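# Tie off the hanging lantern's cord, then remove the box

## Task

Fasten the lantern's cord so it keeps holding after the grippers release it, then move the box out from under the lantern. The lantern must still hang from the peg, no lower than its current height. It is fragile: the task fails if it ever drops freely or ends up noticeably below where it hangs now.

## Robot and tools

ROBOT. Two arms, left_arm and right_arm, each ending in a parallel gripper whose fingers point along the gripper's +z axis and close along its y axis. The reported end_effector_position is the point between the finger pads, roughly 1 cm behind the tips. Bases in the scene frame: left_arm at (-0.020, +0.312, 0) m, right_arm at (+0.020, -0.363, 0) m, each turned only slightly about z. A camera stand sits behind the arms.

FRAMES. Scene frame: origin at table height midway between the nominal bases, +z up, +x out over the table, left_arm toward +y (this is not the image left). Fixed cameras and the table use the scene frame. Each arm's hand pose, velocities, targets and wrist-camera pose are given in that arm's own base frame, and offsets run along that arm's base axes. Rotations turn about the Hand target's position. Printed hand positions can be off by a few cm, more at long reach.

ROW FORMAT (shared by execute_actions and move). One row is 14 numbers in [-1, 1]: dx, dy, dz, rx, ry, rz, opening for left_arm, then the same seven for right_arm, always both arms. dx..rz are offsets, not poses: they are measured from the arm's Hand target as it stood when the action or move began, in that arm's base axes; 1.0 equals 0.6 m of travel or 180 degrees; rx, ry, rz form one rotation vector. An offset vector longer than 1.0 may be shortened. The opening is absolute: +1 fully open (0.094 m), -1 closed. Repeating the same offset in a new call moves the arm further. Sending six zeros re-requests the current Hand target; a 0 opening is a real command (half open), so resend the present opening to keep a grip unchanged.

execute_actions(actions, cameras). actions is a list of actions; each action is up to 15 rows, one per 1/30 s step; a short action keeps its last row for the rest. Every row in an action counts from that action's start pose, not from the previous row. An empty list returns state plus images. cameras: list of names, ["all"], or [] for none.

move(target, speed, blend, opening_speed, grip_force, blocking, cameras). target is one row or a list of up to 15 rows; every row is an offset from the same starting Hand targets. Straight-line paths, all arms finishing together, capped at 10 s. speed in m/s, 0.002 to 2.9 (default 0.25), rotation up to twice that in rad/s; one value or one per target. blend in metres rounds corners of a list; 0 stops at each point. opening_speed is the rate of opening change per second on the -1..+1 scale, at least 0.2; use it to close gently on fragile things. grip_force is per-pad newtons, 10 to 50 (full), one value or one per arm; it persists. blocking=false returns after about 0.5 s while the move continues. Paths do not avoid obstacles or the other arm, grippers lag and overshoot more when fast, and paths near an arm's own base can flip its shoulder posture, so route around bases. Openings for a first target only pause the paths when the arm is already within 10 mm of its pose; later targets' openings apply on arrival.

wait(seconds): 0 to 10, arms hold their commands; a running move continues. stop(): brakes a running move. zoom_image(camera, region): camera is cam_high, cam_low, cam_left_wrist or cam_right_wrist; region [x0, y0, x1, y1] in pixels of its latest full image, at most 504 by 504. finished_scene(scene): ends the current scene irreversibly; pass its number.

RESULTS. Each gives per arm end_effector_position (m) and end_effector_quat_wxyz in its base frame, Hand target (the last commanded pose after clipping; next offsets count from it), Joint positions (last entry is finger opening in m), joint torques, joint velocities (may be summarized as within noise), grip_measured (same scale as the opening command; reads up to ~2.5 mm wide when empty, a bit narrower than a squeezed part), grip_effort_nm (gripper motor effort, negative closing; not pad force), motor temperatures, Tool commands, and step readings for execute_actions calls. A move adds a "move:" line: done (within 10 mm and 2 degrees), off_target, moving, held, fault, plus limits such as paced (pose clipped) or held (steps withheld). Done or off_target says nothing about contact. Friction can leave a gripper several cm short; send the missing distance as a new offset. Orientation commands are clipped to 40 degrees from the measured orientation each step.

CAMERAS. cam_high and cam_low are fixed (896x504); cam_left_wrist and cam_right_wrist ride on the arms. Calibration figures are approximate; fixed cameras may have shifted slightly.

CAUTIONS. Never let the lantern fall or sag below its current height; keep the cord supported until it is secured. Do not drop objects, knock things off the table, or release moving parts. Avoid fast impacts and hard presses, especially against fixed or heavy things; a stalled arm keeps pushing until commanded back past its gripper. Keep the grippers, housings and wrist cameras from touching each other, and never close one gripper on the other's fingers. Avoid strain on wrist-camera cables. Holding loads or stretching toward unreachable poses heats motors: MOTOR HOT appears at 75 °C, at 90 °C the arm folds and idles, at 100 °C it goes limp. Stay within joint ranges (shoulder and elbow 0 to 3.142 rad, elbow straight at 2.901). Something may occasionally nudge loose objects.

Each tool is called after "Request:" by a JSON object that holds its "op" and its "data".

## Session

Request:
{"op": "execute_actions", "data": {"actions": []}}

Scene clock: 0.00 s.
left_arm: end_effector_position=(+0.4080, -0.0140, +0.1041) grip_measured=+1.000 grip_effort_nm=n/a end_effector_quat_wxyz=(+0.597, +0.042, +0.801, +0.006) | right_arm: end_effector_position=(+0.3998, -0.0145, +0.0962) grip_measured=+1.000 grip_effort_nm=n/a end_effector_quat_wxyz=(+0.592, +0.065, +0.796, -0.105)
Joint positions: left_arm=[-0.032 1.583 0.384 0.906 0.01 0.065 0.094] | right_arm=[0.123 1.629 0.367 0.961 0.365 0.016 0.094]
Joint velocities: within noise
Joint torques (N m): no reading
Motor temperatures (°C): left_arm=[23 27 26 28 25 26 26] | right_arm=[26 27 28 26 24 25 22]
Heat: left arm: 28 °C; right arm: 28 °C.
Hand target: left_arm +0.4077, -0.0140, +0.1027; +0.593, +0.042, +0.804, +0.005 | right_arm +0.4005, -0.0146, +0.0978; +0.593, +0.066, +0.796, -0.106
Tool commands: left_gripper/opening=+1.0 right_gripper/opening=+1.0
camera_calibration:
cam_left_wrist: T_world_to_cam=[[-0.0633074, -0.997052, -0.0433417, 0.0159272], [-0.638502, 0.0738423, -0.766069, 0.382667], [0.767012, -0.0208241, -0.641295, -0.158661], [0, 0, 0, 1]] pos_world=[0.367037, -0.0156807, 0.192091]
cam_right_wrist: T_world_to_cam=[[-0.212056, -0.971972, 0.101504, 0.0621547], [-0.654396, 0.0640892, -0.753431, 0.375054], [0.725808, -0.226194, -0.649645, -0.14095], [0, 0, 0, 1]] pos_world=[0.360917, 0.00449372, 0.184701]

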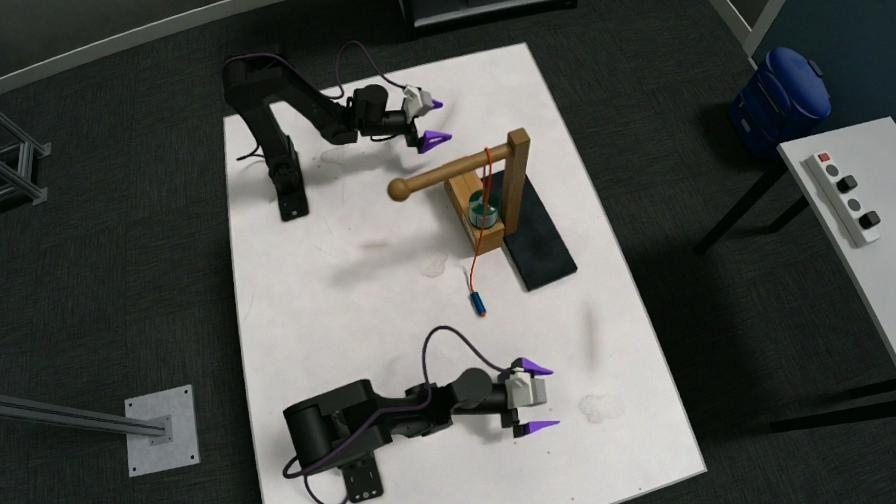

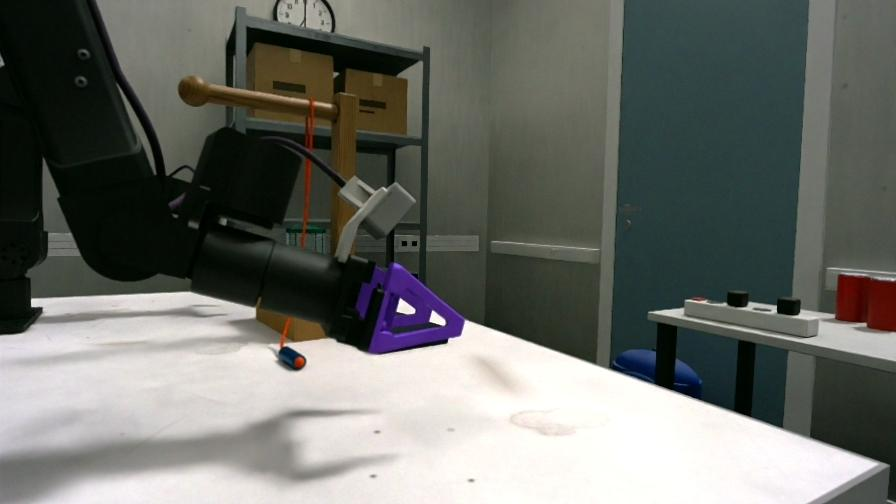

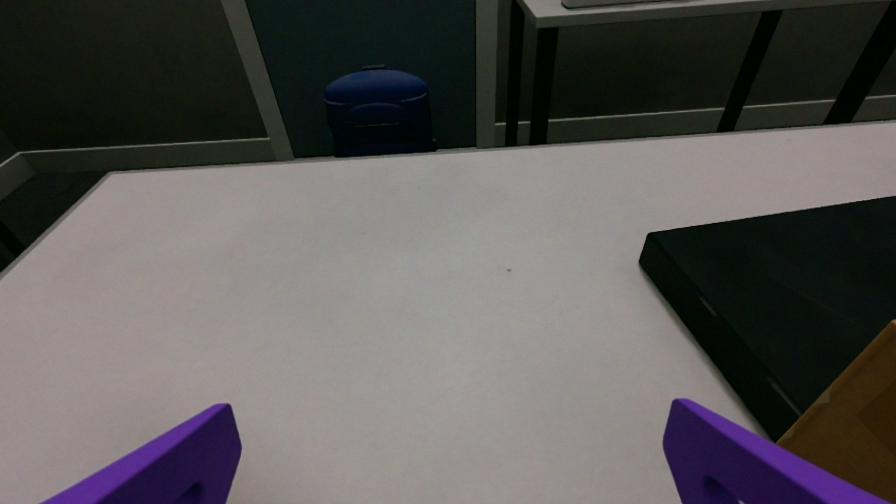

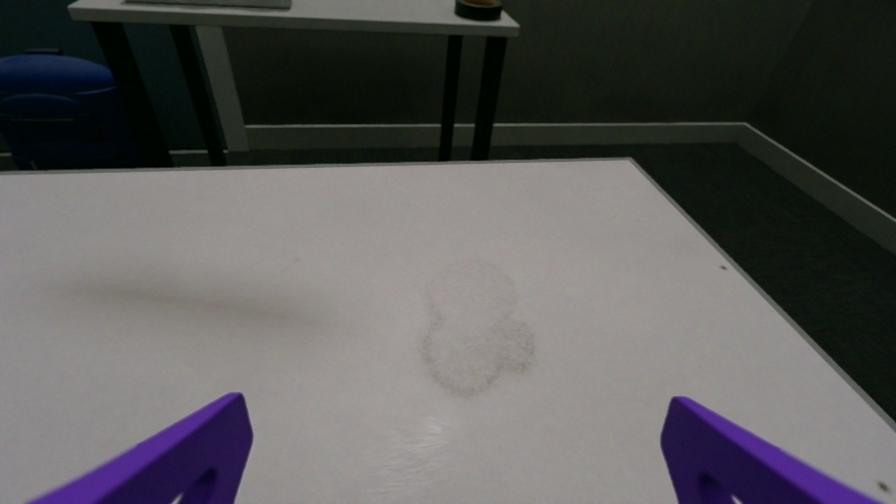

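Request:
{"op": "move", "data": {"target": [0,0,0,0,0,0,1,-0.114,0.15,0.07,-0.0884,0.1638,0.5531,0.3], "speed": 0.35, "cameras": ["cam_right_wrist"]}}

Scene clock: 11.83 s.
left_arm: end_effector_position=(+0.4080, -0.0140, +0.1041) grip_measured=+1.000 grip_effort_nm=0.02 end_effector_quat_wxyz=(+0.597, +0.042, +0.801, +0.006) | right_arm: end_effector_position=(+0.3293, +0.0733, +0.1390) grip_measured=+0.301 grip_effort_nm=-0.04 end_effector_quat_wxyz=(-0.270, +0.652, -0.657, -0.264)
Joint positions: left_arm=[-0.032 1.583 0.384 0.906 0.01 0.065 0.094] | right_arm=[-0.163 1.848 1.467 -1.334 -0.765 -1.784 0.061]
Joint torques (N m): left_arm=[-0.02 -7.23 4.67 2.08 -0.04 -0.03] | right_arm=[0.38 -6.71 7.76 0.11 -0.52 -0.1]
Heat: left arm: 32 °C; right arm: 29 °C.
Hand target: left_arm +0.4077, -0.0140, +0.1027; +0.593, +0.042, +0.804, +0.005 | right_arm +0.3322, +0.0754, +0.1399; -0.271, +0.653, -0.653, -0.271
Off the commanded pose: left_arm 0.001 m, 0 deg | right_arm 0.004 m, 1 deg.
move: done
camera_calibration:
cam_right_wrist: T_world_to_cam=[[0.999933, 0.009759, 0.00629481, -0.329608], [0.0113187, -0.940263, -0.340262, 0.15249], [0.00259817, 0.34031, -0.94031, 0.195006], [0, 0, 0, 1]] pos_world=[0.327353, 0.0802345, 0.237328]
Images, in order (width x height): cam_right_wrist 896x504.

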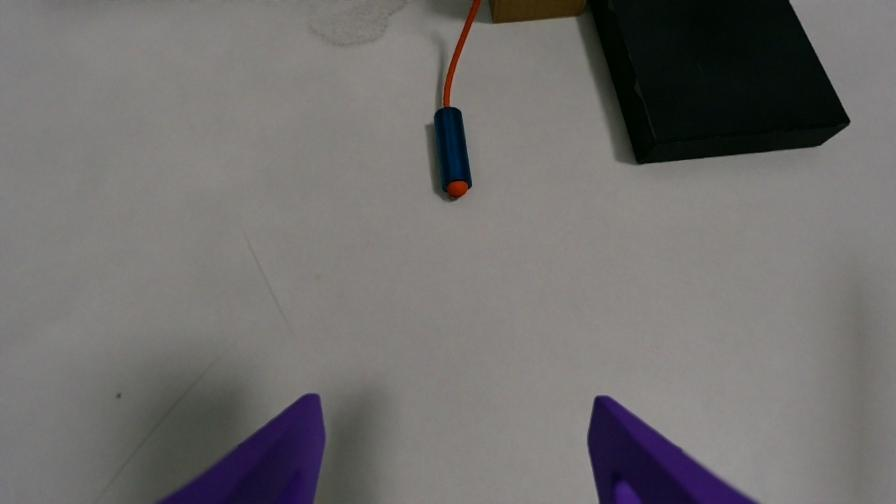

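Request:
{"op": "move", "data": {"target": [0,0,0,0,0,0,1,0.002,0.127,-0.08,0,0,0.028,0.3], "speed": 0.2, "cameras": ["cam_right_wrist"]}}

Scene clock: 14.60 s.
left_arm: end_effector_position=(+0.4080, -0.0140, +0.1041) grip_measured=+1.000 grip_effort_nm=0.02 end_effector_quat_wxyz=(+0.597, +0.042, +0.801, +0.006) | right_arm: end_effector_position=(+0.3355, +0.1498, +0.0964) grip_measured=+0.301 grip_effort_nm=-0.04 end_effector_quat_wxyz=(-0.258, +0.690, -0.621, -0.269)
Joint positions: left_arm=[-0.032 1.583 0.384 0.906 0.01 0.065 0.094] | right_arm=[0.071 1.896 1.366 -1.044 -0.764 -1.606 0.061]
Joint torques (N m): left_arm=[-0.09 -7.23 4.68 2.08 -0.06 -0.03] | right_arm=[-0.17 -7.75 4.88 0.52 -0.69 0.06]
Motor temperatures (°C): left_arm=[23 27 27 33 25 26 26] | right_arm=[26 27 29 28 24 25 22]
Heat: left arm: 33 °C; right arm: 29 °C.
Hand target: left_arm +0.4077, -0.0140, +0.1027; +0.593, +0.042, +0.804, +0.005 | right_arm +0.3332, +0.1516, +0.0918; -0.258, +0.681, -0.624, -0.283
Off the commanded pose: left_arm 0.001 m, 0 deg | right_arm 0.005 m, 2 deg.
move: done
camera_calibration:
cam_right_wrist: T_world_to_cam=[[0.993049, 0.115534, 0.0224923, -0.351465], [0.116488, -0.937305, -0.328465, 0.173047], [-0.0168667, 0.328802, -0.944248, 0.137561], [0, 0, 0, 1]] pos_world=[0.331185, 0.157574, 0.194637]
Images, in order (width x height): cam_right_wrist 896x504.

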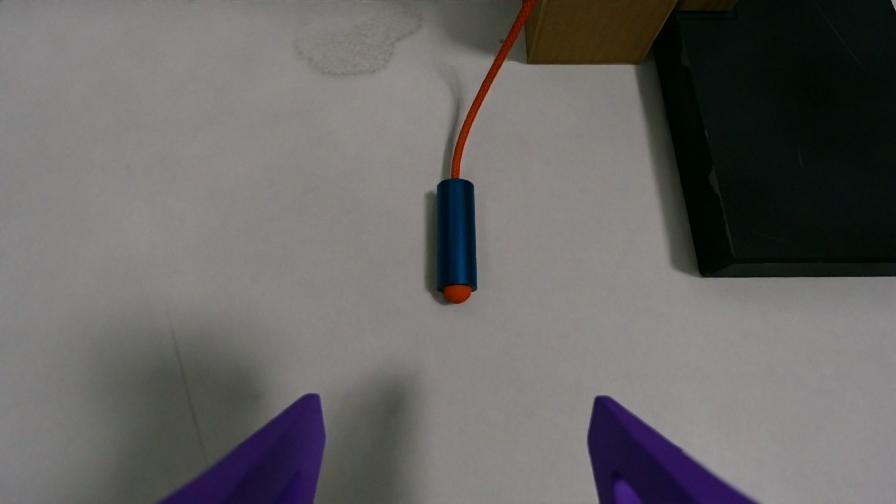

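Request:
{"op": "move", "data": {"target": [0,0,0,0,0,0,1,-0.005,0.13,-0.125,0,0,0,0.0], "speed": 0.08, "cameras": ["cam_right_wrist","cam_low"]}}

Scene clock: 18.83 s.
left_arm: end_effector_position=(+0.4080, -0.0140, +0.1041) grip_measured=+1.000 grip_effort_nm=0.02 end_effector_quat_wxyz=(+0.597, +0.042, +0.801, +0.006) | right_arm: end_effector_position=(+0.3358, +0.2291, +0.0261) grip_measured=+0.001 grip_effort_nm=-0.05 end_effector_quat_wxyz=(-0.267, +0.686, -0.620, -0.272)
Joint positions: left_arm=[-0.032 1.583 0.384 0.906 0.01 0.065 0.094] | right_arm=[0.286 2.003 1.193 -0.541 -0.758 -1.298 0.047]
Joint torques (N m): left_arm=[-0.03 -7.28 4.68 2.06 -0.05 -0.03] | right_arm=[0.18 -7.94 4.68 0.83 -0.51 0.06]
Heat: left arm: 33 °C; right arm: 29 °C.
Hand target: left_arm +0.4077, -0.0140, +0.1027; +0.593, +0.042, +0.804, +0.005 | right_arm +0.3303, +0.2297, +0.0169; -0.259, +0.681, -0.624, -0.283
Off the commanded pose: left_arm 0.001 m, 0 deg | right_arm 0.011 m, 2 deg.
move: off_target (right_arm)
camera_calibration:
cam_right_wrist: T_world_to_cam=[[0.993591, 0.10862, 0.0312709, -0.358064], [0.112715, -0.931444, -0.345989, 0.22458], [-0.00845413, 0.347296, -0.937717, 0.0377849], [0, 0, 0, 1]] pos_world=[0.330776, 0.234954, 0.12433]
Images, in order (width x height): cam_low 896x504, cam_right_wrist 896x504.

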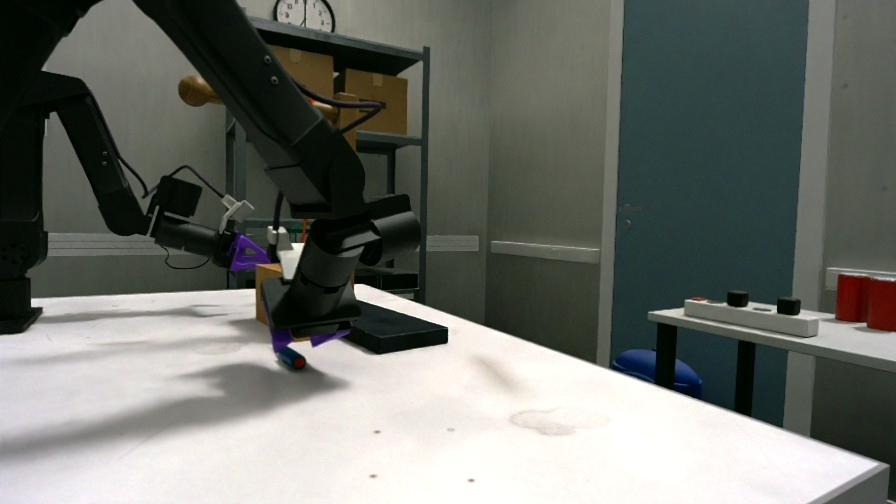

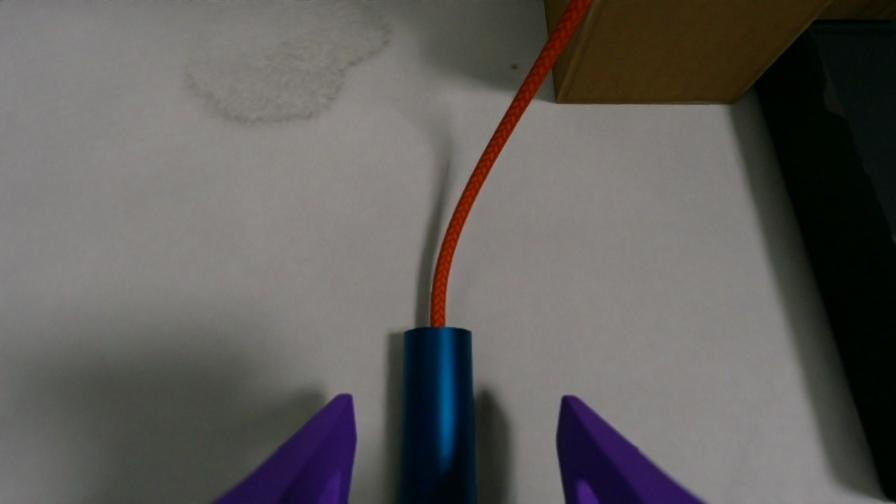

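Request:
{"op": "move", "data": {"target": [[0,0,0,0,0,0,1,-0.007,0.005,-0.018,0,0,0,0.0],[0,0,0,0,0,0,1,-0.007,0.005,-0.018,0,0,0,-0.9]], "speed": 0.05, "opening_speed": 1.0, "cameras": ["cam_right_wrist"]}}

Scene clock: 21.80 s.
left_arm: end_effector_position=(+0.4080, -0.0140, +0.1041) grip_measured=+1.000 grip_effort_nm=0.02 end_effector_quat_wxyz=(+0.597, +0.042, +0.801, +0.006) | right_arm: end_effector_position=(+0.3336, +0.2300, +0.0157) grip_measured=-0.630 grip_effort_nm=-0.99 end_effector_quat_wxyz=(-0.269, +0.684, -0.622, -0.270)
Joint positions: left_arm=[-0.032 1.583 0.384 0.906 0.01 0.065 0.094] | right_arm=[0.291 2.013 1.159 -0.483 -0.754 -1.282 0.017]
Joint torques (N m): left_arm=[-0.06 -7.27 4.72 2.06 -0.05 -0.03] | right_arm=[0.7 -7.79 4.63 0.85 -0.52 0.08]
Heat: left arm: 34 °C; right arm: 29 °C.
Hand target: left_arm +0.4077, -0.0140, +0.1027; +0.593, +0.042, +0.804, +0.005 | right_arm +0.3261, +0.2326, +0.0059; -0.258, +0.681, -0.624, -0.283
Off the commanded pose: left_arm 0.001 m, 0 deg | right_arm 0.013 m, 2 deg.
move: off_target (right_arm); target 2's new opening was sent with right_arm's hand 0.012 m and 2 deg from that target
camera_calibration:
cam_right_wrist: T_world_to_cam=[[0.994258, 0.101599, 0.0336107, -0.354389], [0.106945, -0.932086, -0.34609, 0.224263], [-0.00383425, 0.347697, -0.937599, 0.0261352], [0, 0, 0, 1]] pos_world=[0.32847, 0.235951, 0.114031]
Images, in order (width x height): cam_right_wrist 896x504.

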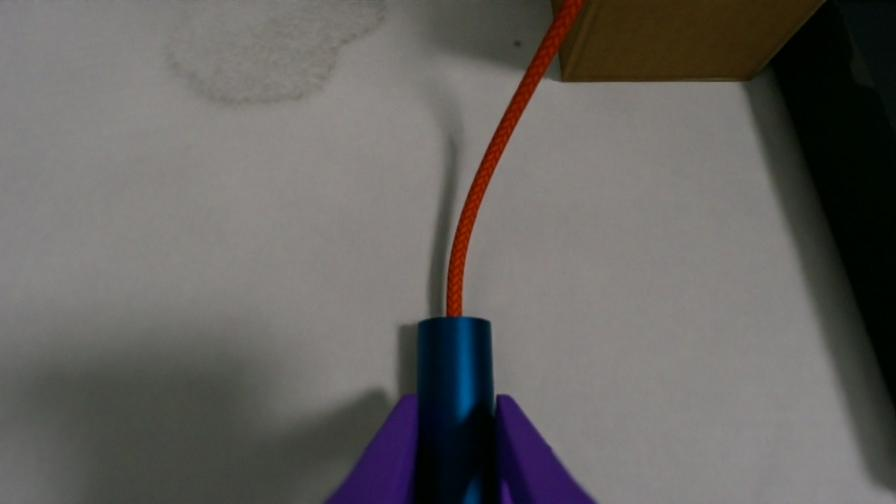

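Request:
{"op": "move", "data": {"target": [[0,0,0,0,0,0,1,0,-0.05,0.13,0,0,0,-0.9],[0,0,0,0,0,0,1,-0.043,-0.188,0.407,0.2057,-0.1891,-0.4981,-0.9]], "speed": 0.2, "blend": 0.03, "cameras": ["all"]}}

Request:
{"op": "zoom_image", "data": {"camera": "cam_low", "region": [180, 70, 420, 360]}}

Request:
{"op": "zoom_image", "data": {"camera": "cam_high", "region": [360, 100, 600, 320]}}

Scene clock: 30.00 s.
left_arm: end_effector_position=(+0.4080, -0.0140, +0.1041) grip_measured=+1.000 grip_effort_nm=0.02 end_effector_quat_wxyz=(+0.597, +0.042, +0.801, +0.006) | right_arm: end_effector_position=(+0.3005, +0.1186, +0.2461) grip_measured=-0.630 grip_effort_nm=-1.00 end_effector_quat_wxyz=(+0.703, -0.008, +0.711, -0.007)
Joint positions: left_arm=[-0.032 1.583 0.384 0.906 0.01 0.065 0.094] | right_arm=[0.772 0.912 0.357 0.538 0.771 -0.01 0.017]
Joint torques (N m): left_arm=[-0.09 -7.27 4.68 2.07 -0.04 -0.04] | right_arm=[0.58 -1.06 7.41 1.82 0.08 0.1]
Heat: left arm: 35 °C; right arm: 29 °C.
Hand target: left_arm +0.4077, -0.0140, +0.1027; +0.593, +0.042, +0.804, +0.005 | right_arm +0.3003, +0.1198, +0.2503; +0.707, +0.000, +0.707, -0.001
Off the commanded pose: left_arm 0.001 m, 0 deg | right_arm 0.004 m, 1 deg.
move: done
camera_calibration:
cam_left_wrist: T_world_to_cam=[[-0.0633074, -0.997052, -0.0433417, 0.0159272], [-0.638502, 0.0738423, -0.766069, 0.382667], [0.767012, -0.0208241, -0.641295, -0.158661], [0, 0, 0, 1]] pos_world=[0.367037, -0.0156807, 0.192091]
cam_right_wrist: T_world_to_cam=[[0.0144992, -0.999248, 0.0359622, 0.106499], [-0.425724, -0.0387125, -0.904025, 0.395046], [0.904737, -0.00220228, -0.425965, -0.076688], [0, 0, 0, 1]] pos_world=[0.236019, 0.121543, 0.320635]

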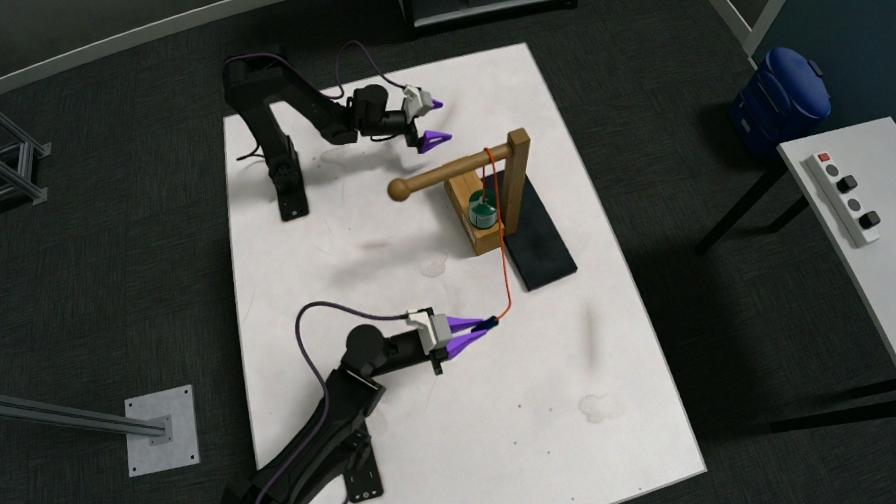

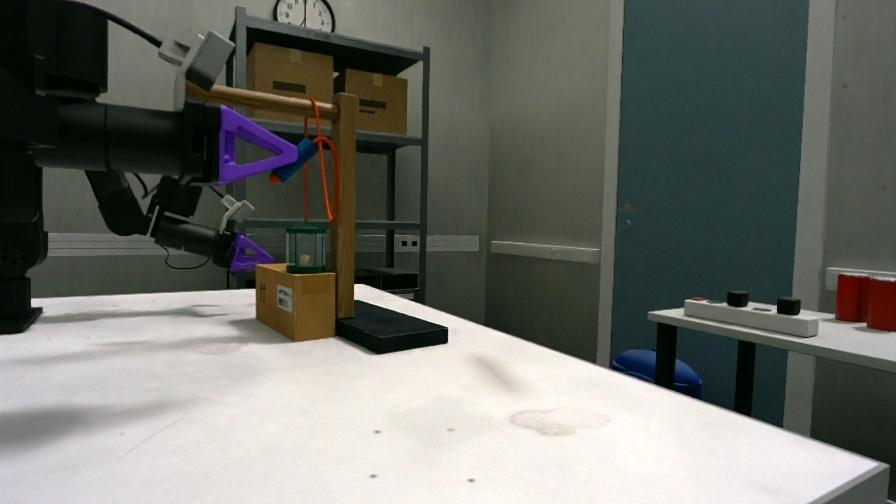

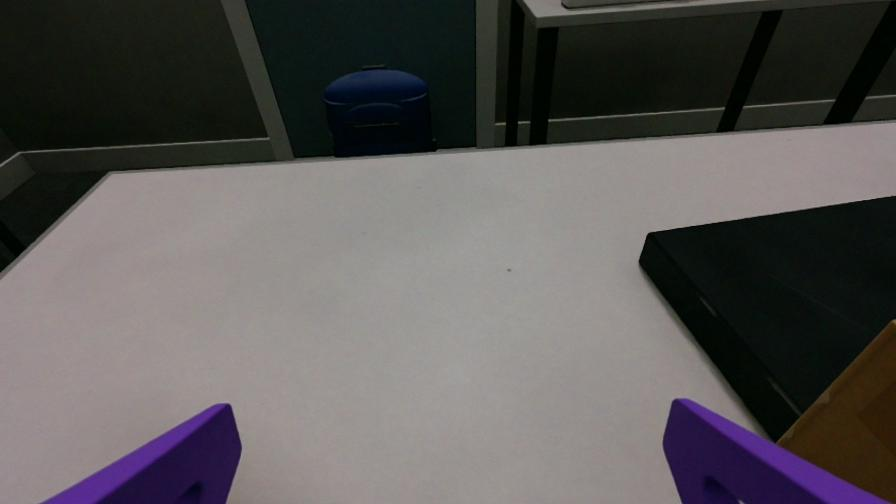

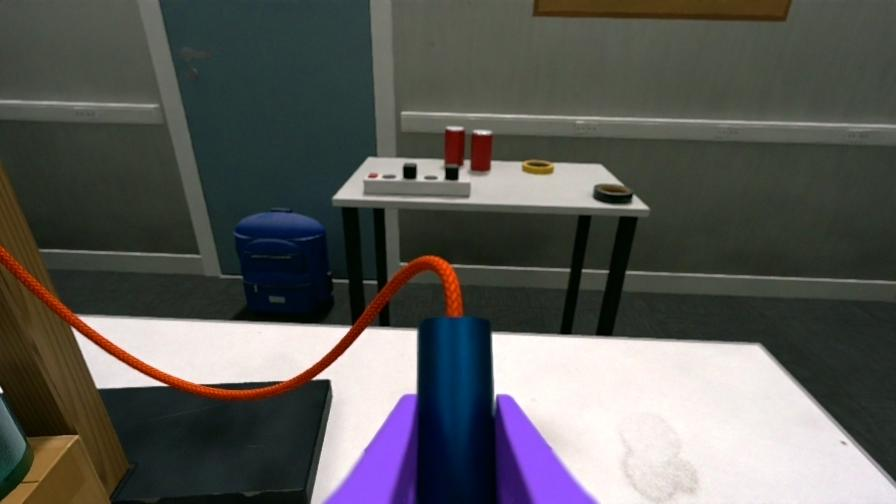

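Scaled by 1.738 from the camera's 896x504 image, which has a finer 1280x720 frame.

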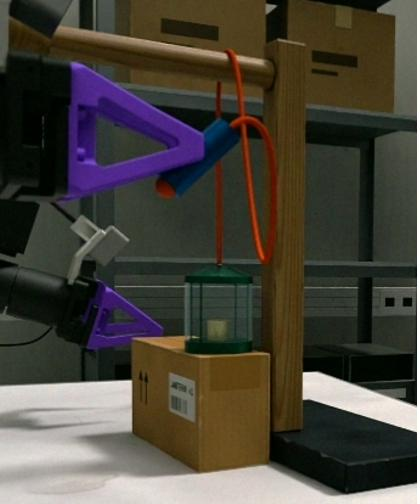

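Scaled by 2.100 from the camera's 896x504 image, which has a finer 1280x720 frame.

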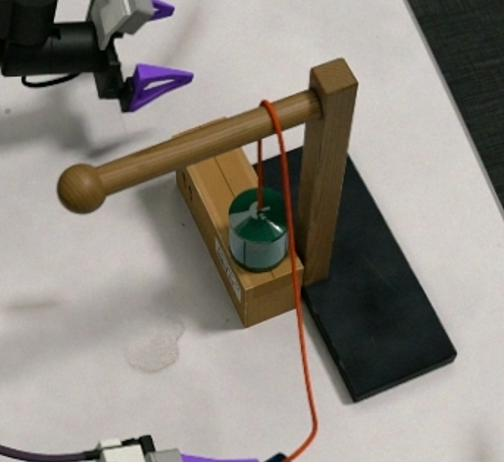

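Request:
{"op": "move", "data": {"target": [-0.4,0.43,0.2,0,0,0.333,-0.2,0,0,0,0,0,0,-0.9], "speed": 0.4}}

Scene clock: 35.37 s.
left_arm: end_effector_position=(+0.1684, +0.2439, +0.2173) grip_measured=-0.199 grip_effort_nm=-0.06 end_effector_quat_wxyz=(+0.512, -0.368, +0.716, +0.300) | right_arm: end_effector_position=(+0.3005, +0.1184, +0.2461) grip_measured=-0.630 grip_effort_nm=-1.00 end_effector_quat_wxyz=(+0.703, -0.008, +0.711, -0.007)
Joint positions: left_arm=[0.906 0.623 0.457 -0.135 -0.095 0.027 0.038] | right_arm=[0.772 0.912 0.357 0.539 0.771 -0.01 0.017]
Joint torques (N m): left_arm=[0.5 -0.14 8.49 1.96 -0.01 0.05] | right_arm=[0.57 -1.06 7.42 1.82 0.09 0.1]
Heat: left arm: 35 °C; right arm: 29 °C.
Hand target: left_arm +0.1678, +0.2439, +0.2227; +0.511, -0.365, +0.717, +0.301 | right_arm +0.3003, +0.1197, +0.2502; +0.707, +0.000, +0.707, -0.001
Off the commanded pose: left_arm 0.005 m, 0 deg | right_arm 0.004 m, 1 deg.
move: done

Request:
{"op": "move", "data": {"target": [[0,0,0,0,0,0,-0.2,-0.084,0.15,-0.167,0,0,0,-0.9],[0,0,0,0,0,0,-0.2,-0.142,0.45,-0.184,0,0,0,-0.9],[0,0,0,0,0,0,-0.2,-0.184,0.617,-0.084,0,0,0,-0.9],[0,0,0,0,0,0,-0.2,-0.117,0.767,0.083,0,0,0,-0.9]], "speed": 0.15, "blend": 0.03, "cameras": ["cam_high","cam_low","cam_right_wrist"]}}

Request:
{"op": "zoom_image", "data": {"camera": "cam_low", "region": [180, 70, 420, 360]}}

Scene clock: 42.10 s.
left_arm: end_effector_position=(+0.1684, +0.2438, +0.2172) grip_measured=-0.199 grip_effort_nm=-0.06 end_effector_quat_wxyz=(+0.512, -0.367, +0.716, +0.300) | right_arm: end_effector_position=(+0.2276, +0.5747, +0.3112) grip_measured=-0.630 grip_effort_nm=-1.00 end_effector_quat_wxyz=(+0.716, +0.000, +0.698, +0.006)
Joint positions: left_arm=[0.906 0.623 0.457 -0.136 -0.094 0.027 0.038] | right_arm=[1.487 2.762 2.814 0.206 1.474 -0.248 0.017]
Joint torques (N m): left_arm=[0.47 -0.05 8.47 1.97 0 0.05] | right_arm=[-0.18 -12.51 8.68 1.09 -0.21 0.11]
Heat: left arm: 34 °C; right arm: 30 °C.
Hand target: left_arm +0.1677, +0.2440, +0.2227; +0.511, -0.365, +0.717, +0.301 | right_arm +0.2299, +0.5799, +0.3001; +0.707, +0.000, +0.707, -0.001
Off the commanded pose: left_arm 0.006 m, 0 deg | right_arm 0.013 m, 2 deg.
move: off_target (right_arm)
camera_calibration:
cam_right_wrist: T_world_to_cam=[[0.021873, -0.999735, 0.00712936, 0.568532], [-0.392623, -0.0151478, -0.919575, 0.424246], [0.919439, 0.0173147, -0.392851, -0.00682584], [0, 0, 0, 1]] pos_world=[0.16041, 0.574926, 0.383391]
Images, in order (width x height): cam_high 896x504, cam_low 896x504, cam_right_wrist 896x504.

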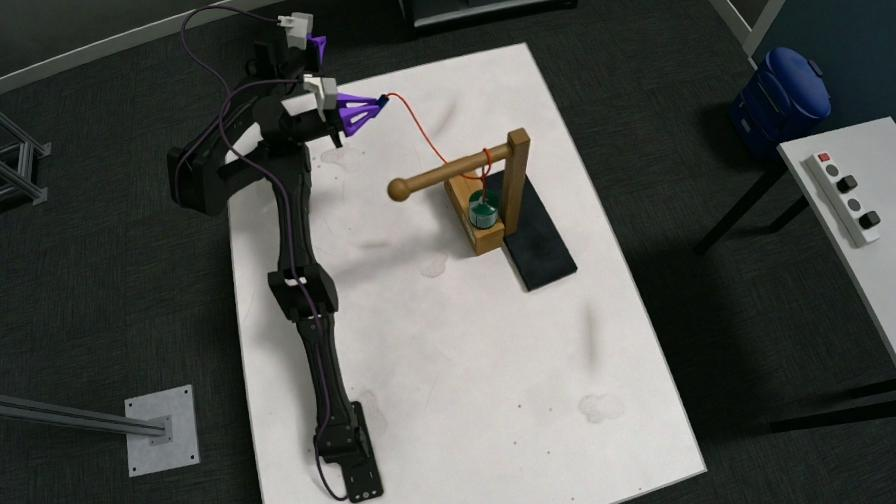

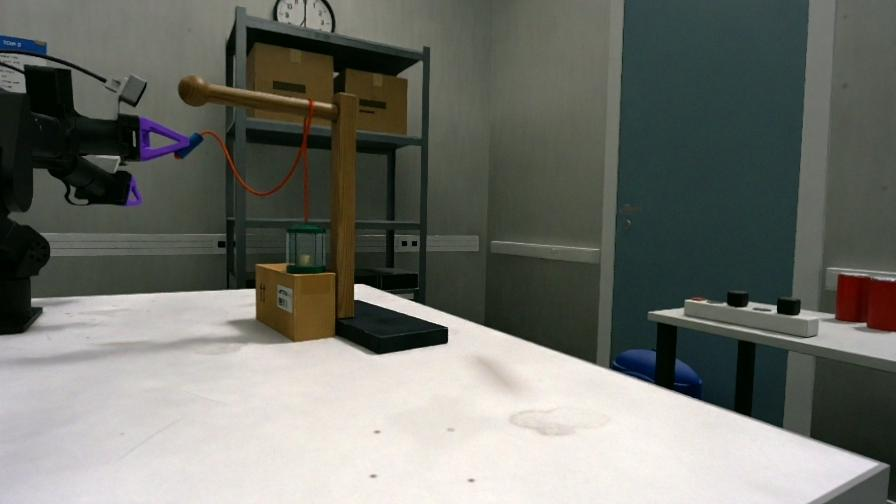

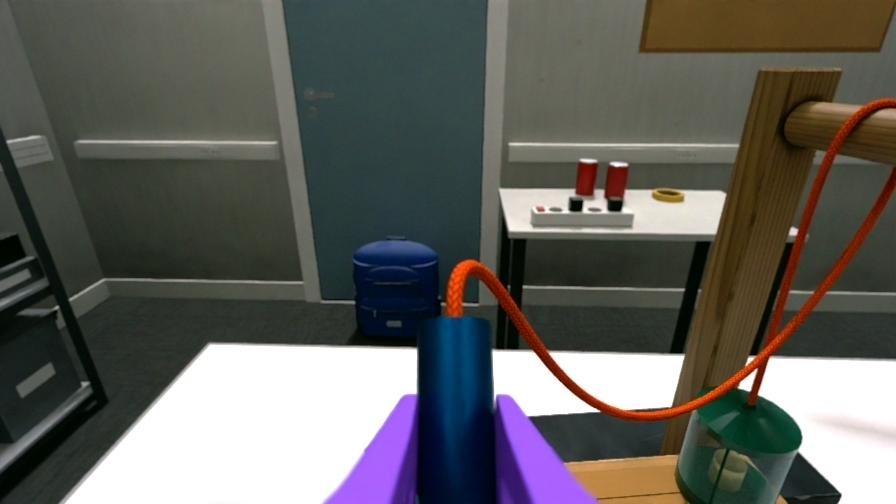

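Scaled by 1.738 from the camera's 896x504 image, which has a finer 1280x720 frame.

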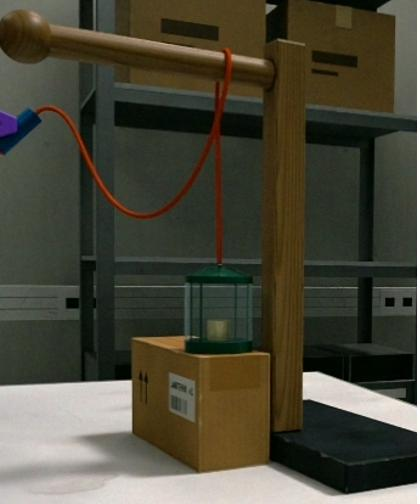

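Request:
{"op": "move", "data": {"target": [[0,0,0,0,0,0,-0.2,0.15,-0.1,0.2,0,0,0,-0.9],[0,0,0,0,0,0,-0.2,0.2,-0.217,0.367,0,0,0,-0.9],[0,0,0,0,0,0,-0.2,0.217,-0.417,0.333,0,0,0,-0.9],[0,0,0,0,0,0,-0.2,0.217,-0.6,0.2,0,0,0,-0.9],[0,0,0,0,0,0,-0.2,0.2,-0.667,0,0,0,0,-0.9]], "speed": 0.15, "blend": 0.03, "cameras": ["cam_high","cam_low","cam_right_wrist"]}}

Request:
{"op": "zoom_image", "data": {"camera": "cam_low", "region": [180, 70, 420, 360]}}

Request:
{"op": "zoom_image", "data": {"camera": "cam_high", "region": [360, 100, 600, 320]}}

Scene clock: 50.00 s.
left_arm: end_effector_position=(+0.1684, +0.2438, +0.2172) grip_measured=-0.199 grip_effort_nm=-0.06 end_effector_quat_wxyz=(+0.512, -0.367, +0.716, +0.300) | right_arm: end_effector_position=(+0.3522, +0.1834, +0.2947) grip_measured=-0.630 grip_effort_nm=-1.00 end_effector_quat_wxyz=(+0.701, -0.004, +0.713, -0.008)
Joint positions: left_arm=[0.906 0.623 0.457 -0.136 -0.094 0.027 0.038] | right_arm=[0.817 1.261 0.737 0.499 0.822 0.002 0.017]
Joint torques (N m): left_arm=[0.51 -0.08 8.47 1.97 0 0.05] | right_arm=[-0.39 -5.79 6.19 1.81 -0.11 -0.04]
Heat: left arm: 34 °C; right arm: 30 °C.
Hand target: left_arm +0.1677, +0.2440, +0.2227; +0.511, -0.365, +0.717, +0.301 | right_arm +0.3500, +0.1797, +0.3001; +0.707, +0.000, +0.707, -0.001
Off the commanded pose: left_arm 0.006 m, 0 deg | right_arm 0.007 m, 1 deg.
elbow stopped short (right arm): the move would have taken joint 3 (elbow) straighter than the controller allows.
move: done
camera_calibration:
cam_right_wrist: T_world_to_cam=[[0.00768975, -0.999482, 0.0312646, 0.172582], [-0.43062, -0.0315278, -0.901982, 0.463309], [0.9025, -0.00652715, -0.43064, -0.0997625], [0, 0, 0, 1]] pos_world=[0.288219, 0.186449, 0.369539]
Images, in order (width x height): cam_high 896x504, cam_low 896x504, cam_right_wrist 896x504.

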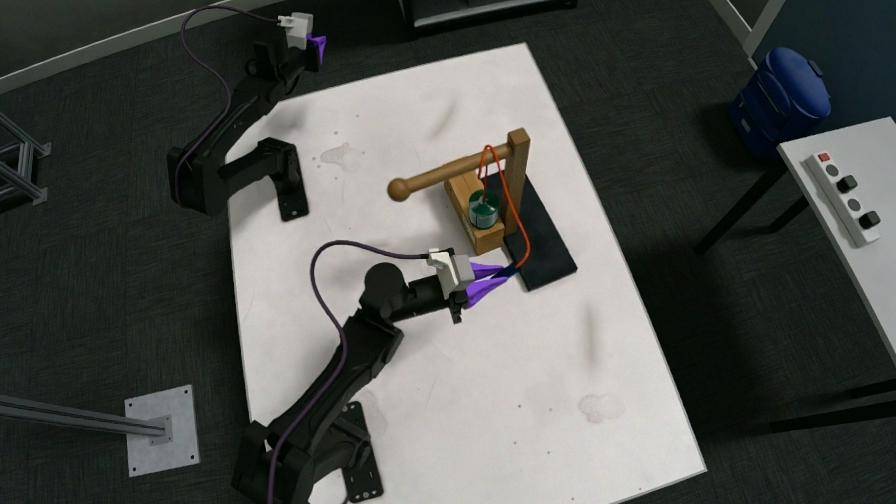

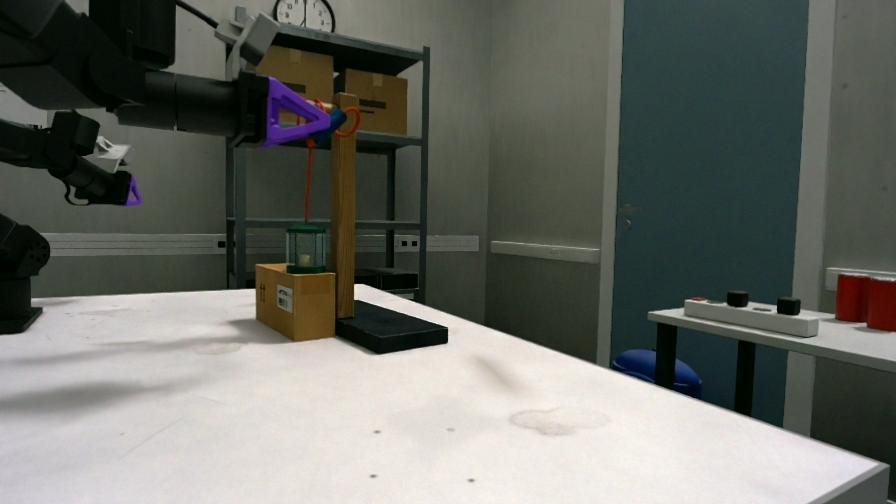

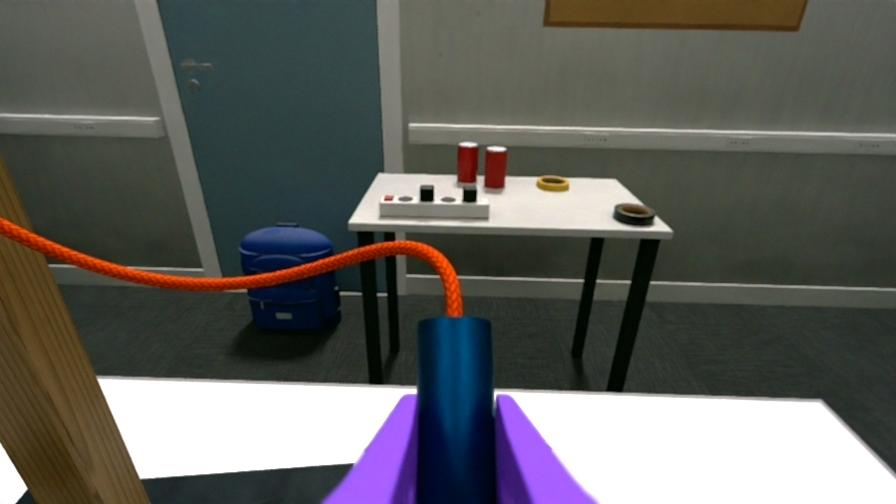

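Scaled by 1.738 from the camera's 896x504 image, which has a finer 1280x720 frame.

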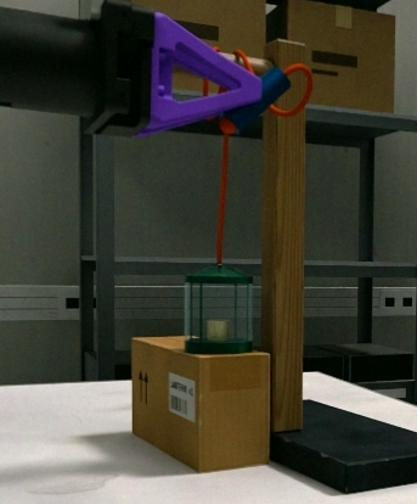

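Scaled by 2.100 from the camera's 896x504 image, which has a finer 1280x720 frame.

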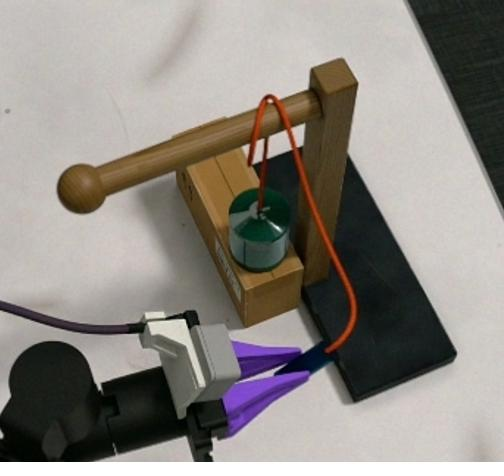

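Request:
{"op": "move", "data": {"target": [0,0,0,0,0,0,-0.2,-0.083,-0.133,-0.167,0,0,0,-0.9], "speed": 0.15, "cameras": ["cam_high","cam_low"]}}

Request:
{"op": "zoom_image", "data": {"camera": "cam_low", "region": [180, 70, 420, 360]}}

Request:
{"op": "zoom_image", "data": {"camera": "cam_high", "region": [360, 100, 600, 320]}}

Scene clock: 52.77 s.
left_arm: end_effector_position=(+0.1684, +0.2438, +0.2172) grip_measured=-0.199 grip_effort_nm=-0.06 end_effector_quat_wxyz=(+0.512, -0.367, +0.716, +0.300) | right_arm: end_effector_position=(+0.3020, +0.1029, +0.1999) grip_measured=-0.630 grip_effort_nm=-1.00 end_effector_quat_wxyz=(+0.704, -0.002, +0.710, -0.003)
Joint positions: left_arm=[0.906 0.623 0.457 -0.136 -0.094 0.027 0.038] | right_arm=[0.697 1.007 0.181 0.815 0.698 0.001 0.017]
Joint torques (N m): left_arm=[0.47 -0.08 8.47 1.97 0 0.06] | right_arm=[-0.53 -2.43 5.41 1.84 -0.1 -0.03]
Heat: left arm: 34 °C; right arm: 30 °C.
Hand target: left_arm +0.1677, +0.2440, +0.2228; +0.511, -0.365, +0.717, +0.301 | right_arm +0.3002, +0.1000, +0.2000; +0.707, +0.000, +0.707, -0.001
Off the commanded pose: left_arm 0.006 m, 0 deg | right_arm 0.003 m, 1 deg.
move: done
Images, in order (width x height): cam_high 896x504, cam_low 896x504.

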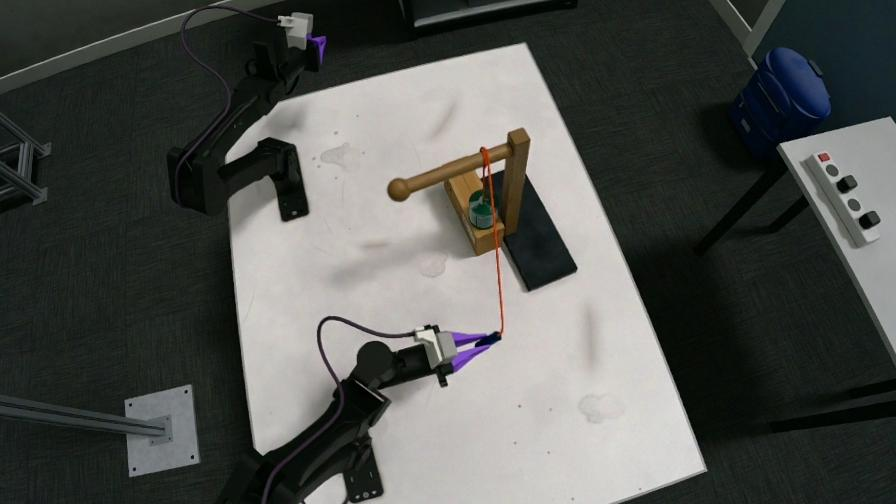

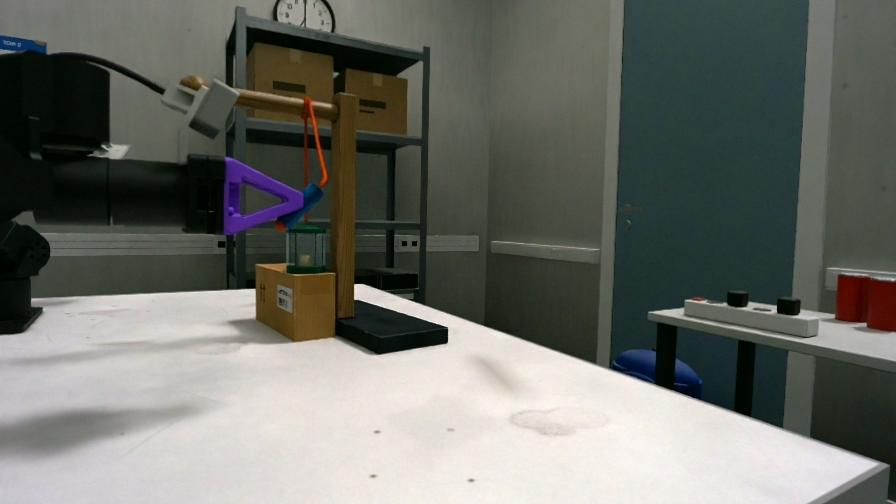

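Scaled by 1.738 from the camera's 896x504 image, which has a finer 1280x720 frame.

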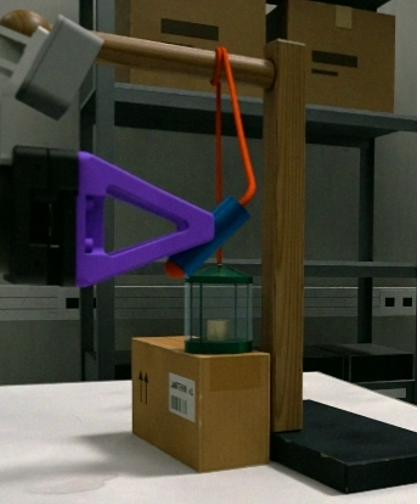

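Scaled by 2.100 from the camera's 896x504 image, which has a finer 1280x720 frame.

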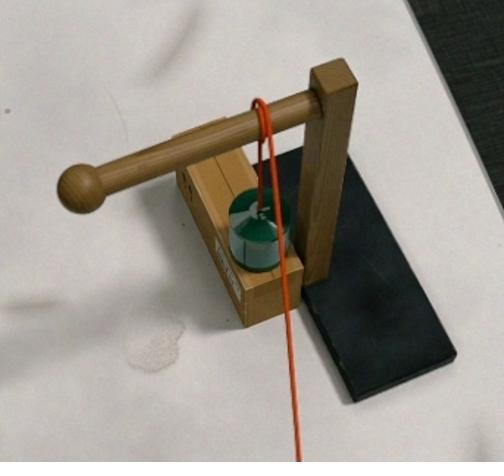

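Request:
{"op": "move", "data": {"target": [[0,0,0,0,0,0,-0.2,-0.083,0.183,-0.083,0,0,0,-0.9],[0,0,0,0,0,0,-0.2,-0.142,0.483,-0.1,0,0,0,-0.9],[0,0,0,0,0,0,-0.2,-0.167,0.65,0,0,0,0,-0.9],[0,0,0,0,0,0,-0.2,-0.1,0.767,0.167,0,0,0,-0.9]], "speed": 0.15, "blend": 0.03, "cameras": ["cam_high","cam_low"]}}

Request:
{"op": "zoom_image", "data": {"camera": "cam_low", "region": [180, 70, 420, 360]}}

Scene clock: 59.97 s.
left_arm: end_effector_position=(+0.1684, +0.2438, +0.2172) grip_measured=-0.199 grip_effort_nm=-0.06 end_effector_quat_wxyz=(+0.512, -0.367, +0.716, +0.300) | right_arm: end_effector_position=(+0.2382, +0.5552, +0.3050) grip_measured=-0.630 grip_effort_nm=-1.00 end_effector_quat_wxyz=(+0.712, +0.002, +0.702, -0.003)
Joint positions: left_arm=[0.906 0.623 0.457 -0.136 -0.094 0.027 0.038] | right_arm=[1.465 2.548 2.414 0.274 1.471 -0.141 0.017]
Joint torques (N m): left_arm=[0.49 -0.09 8.47 1.98 -0.01 0.05] | right_arm=[-0.14 -12.56 9.07 1.15 -0.18 0.11]
Heat: left arm: 34 °C; right arm: 30 °C.
Hand target: left_arm +0.1677, +0.2440, +0.2228; +0.511, -0.365, +0.717, +0.301 | right_arm +0.2402, +0.5602, +0.3002; +0.707, +0.000, +0.707, +0.000
Off the commanded pose: left_arm 0.006 m, 0 deg | right_arm 0.007 m, 1 deg.
move: done
Images, in order (width x height): cam_high 896x504, cam_low 896x504.

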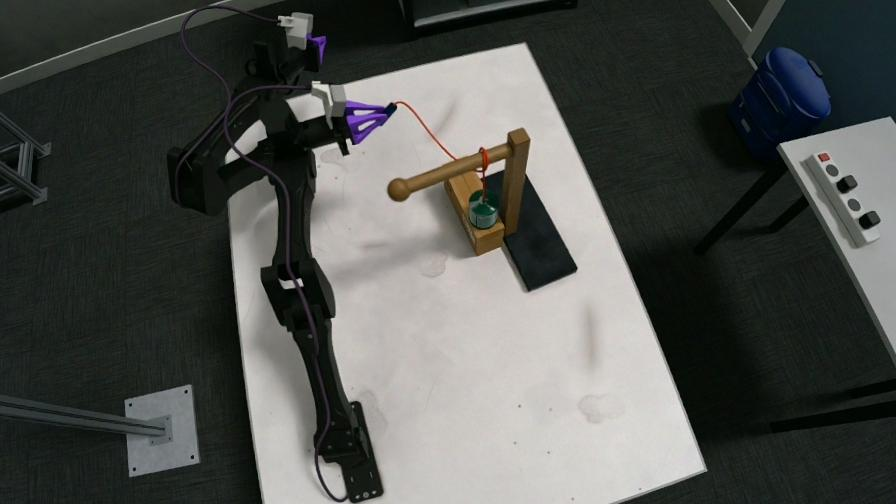

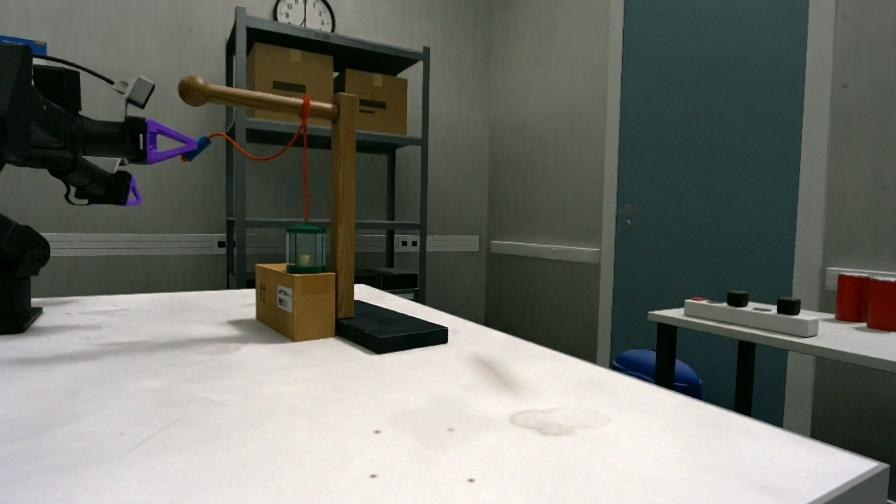

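Scaled by 1.738 from the camera's 896x504 image, which has a finer 1280x720 frame.

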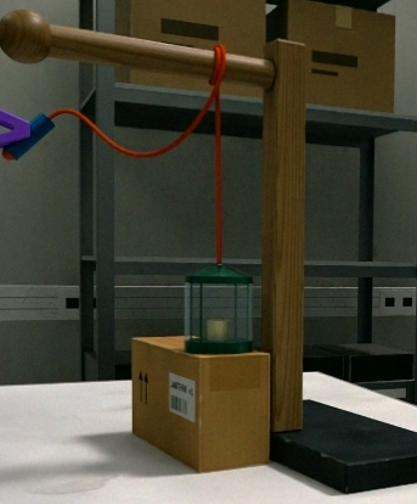

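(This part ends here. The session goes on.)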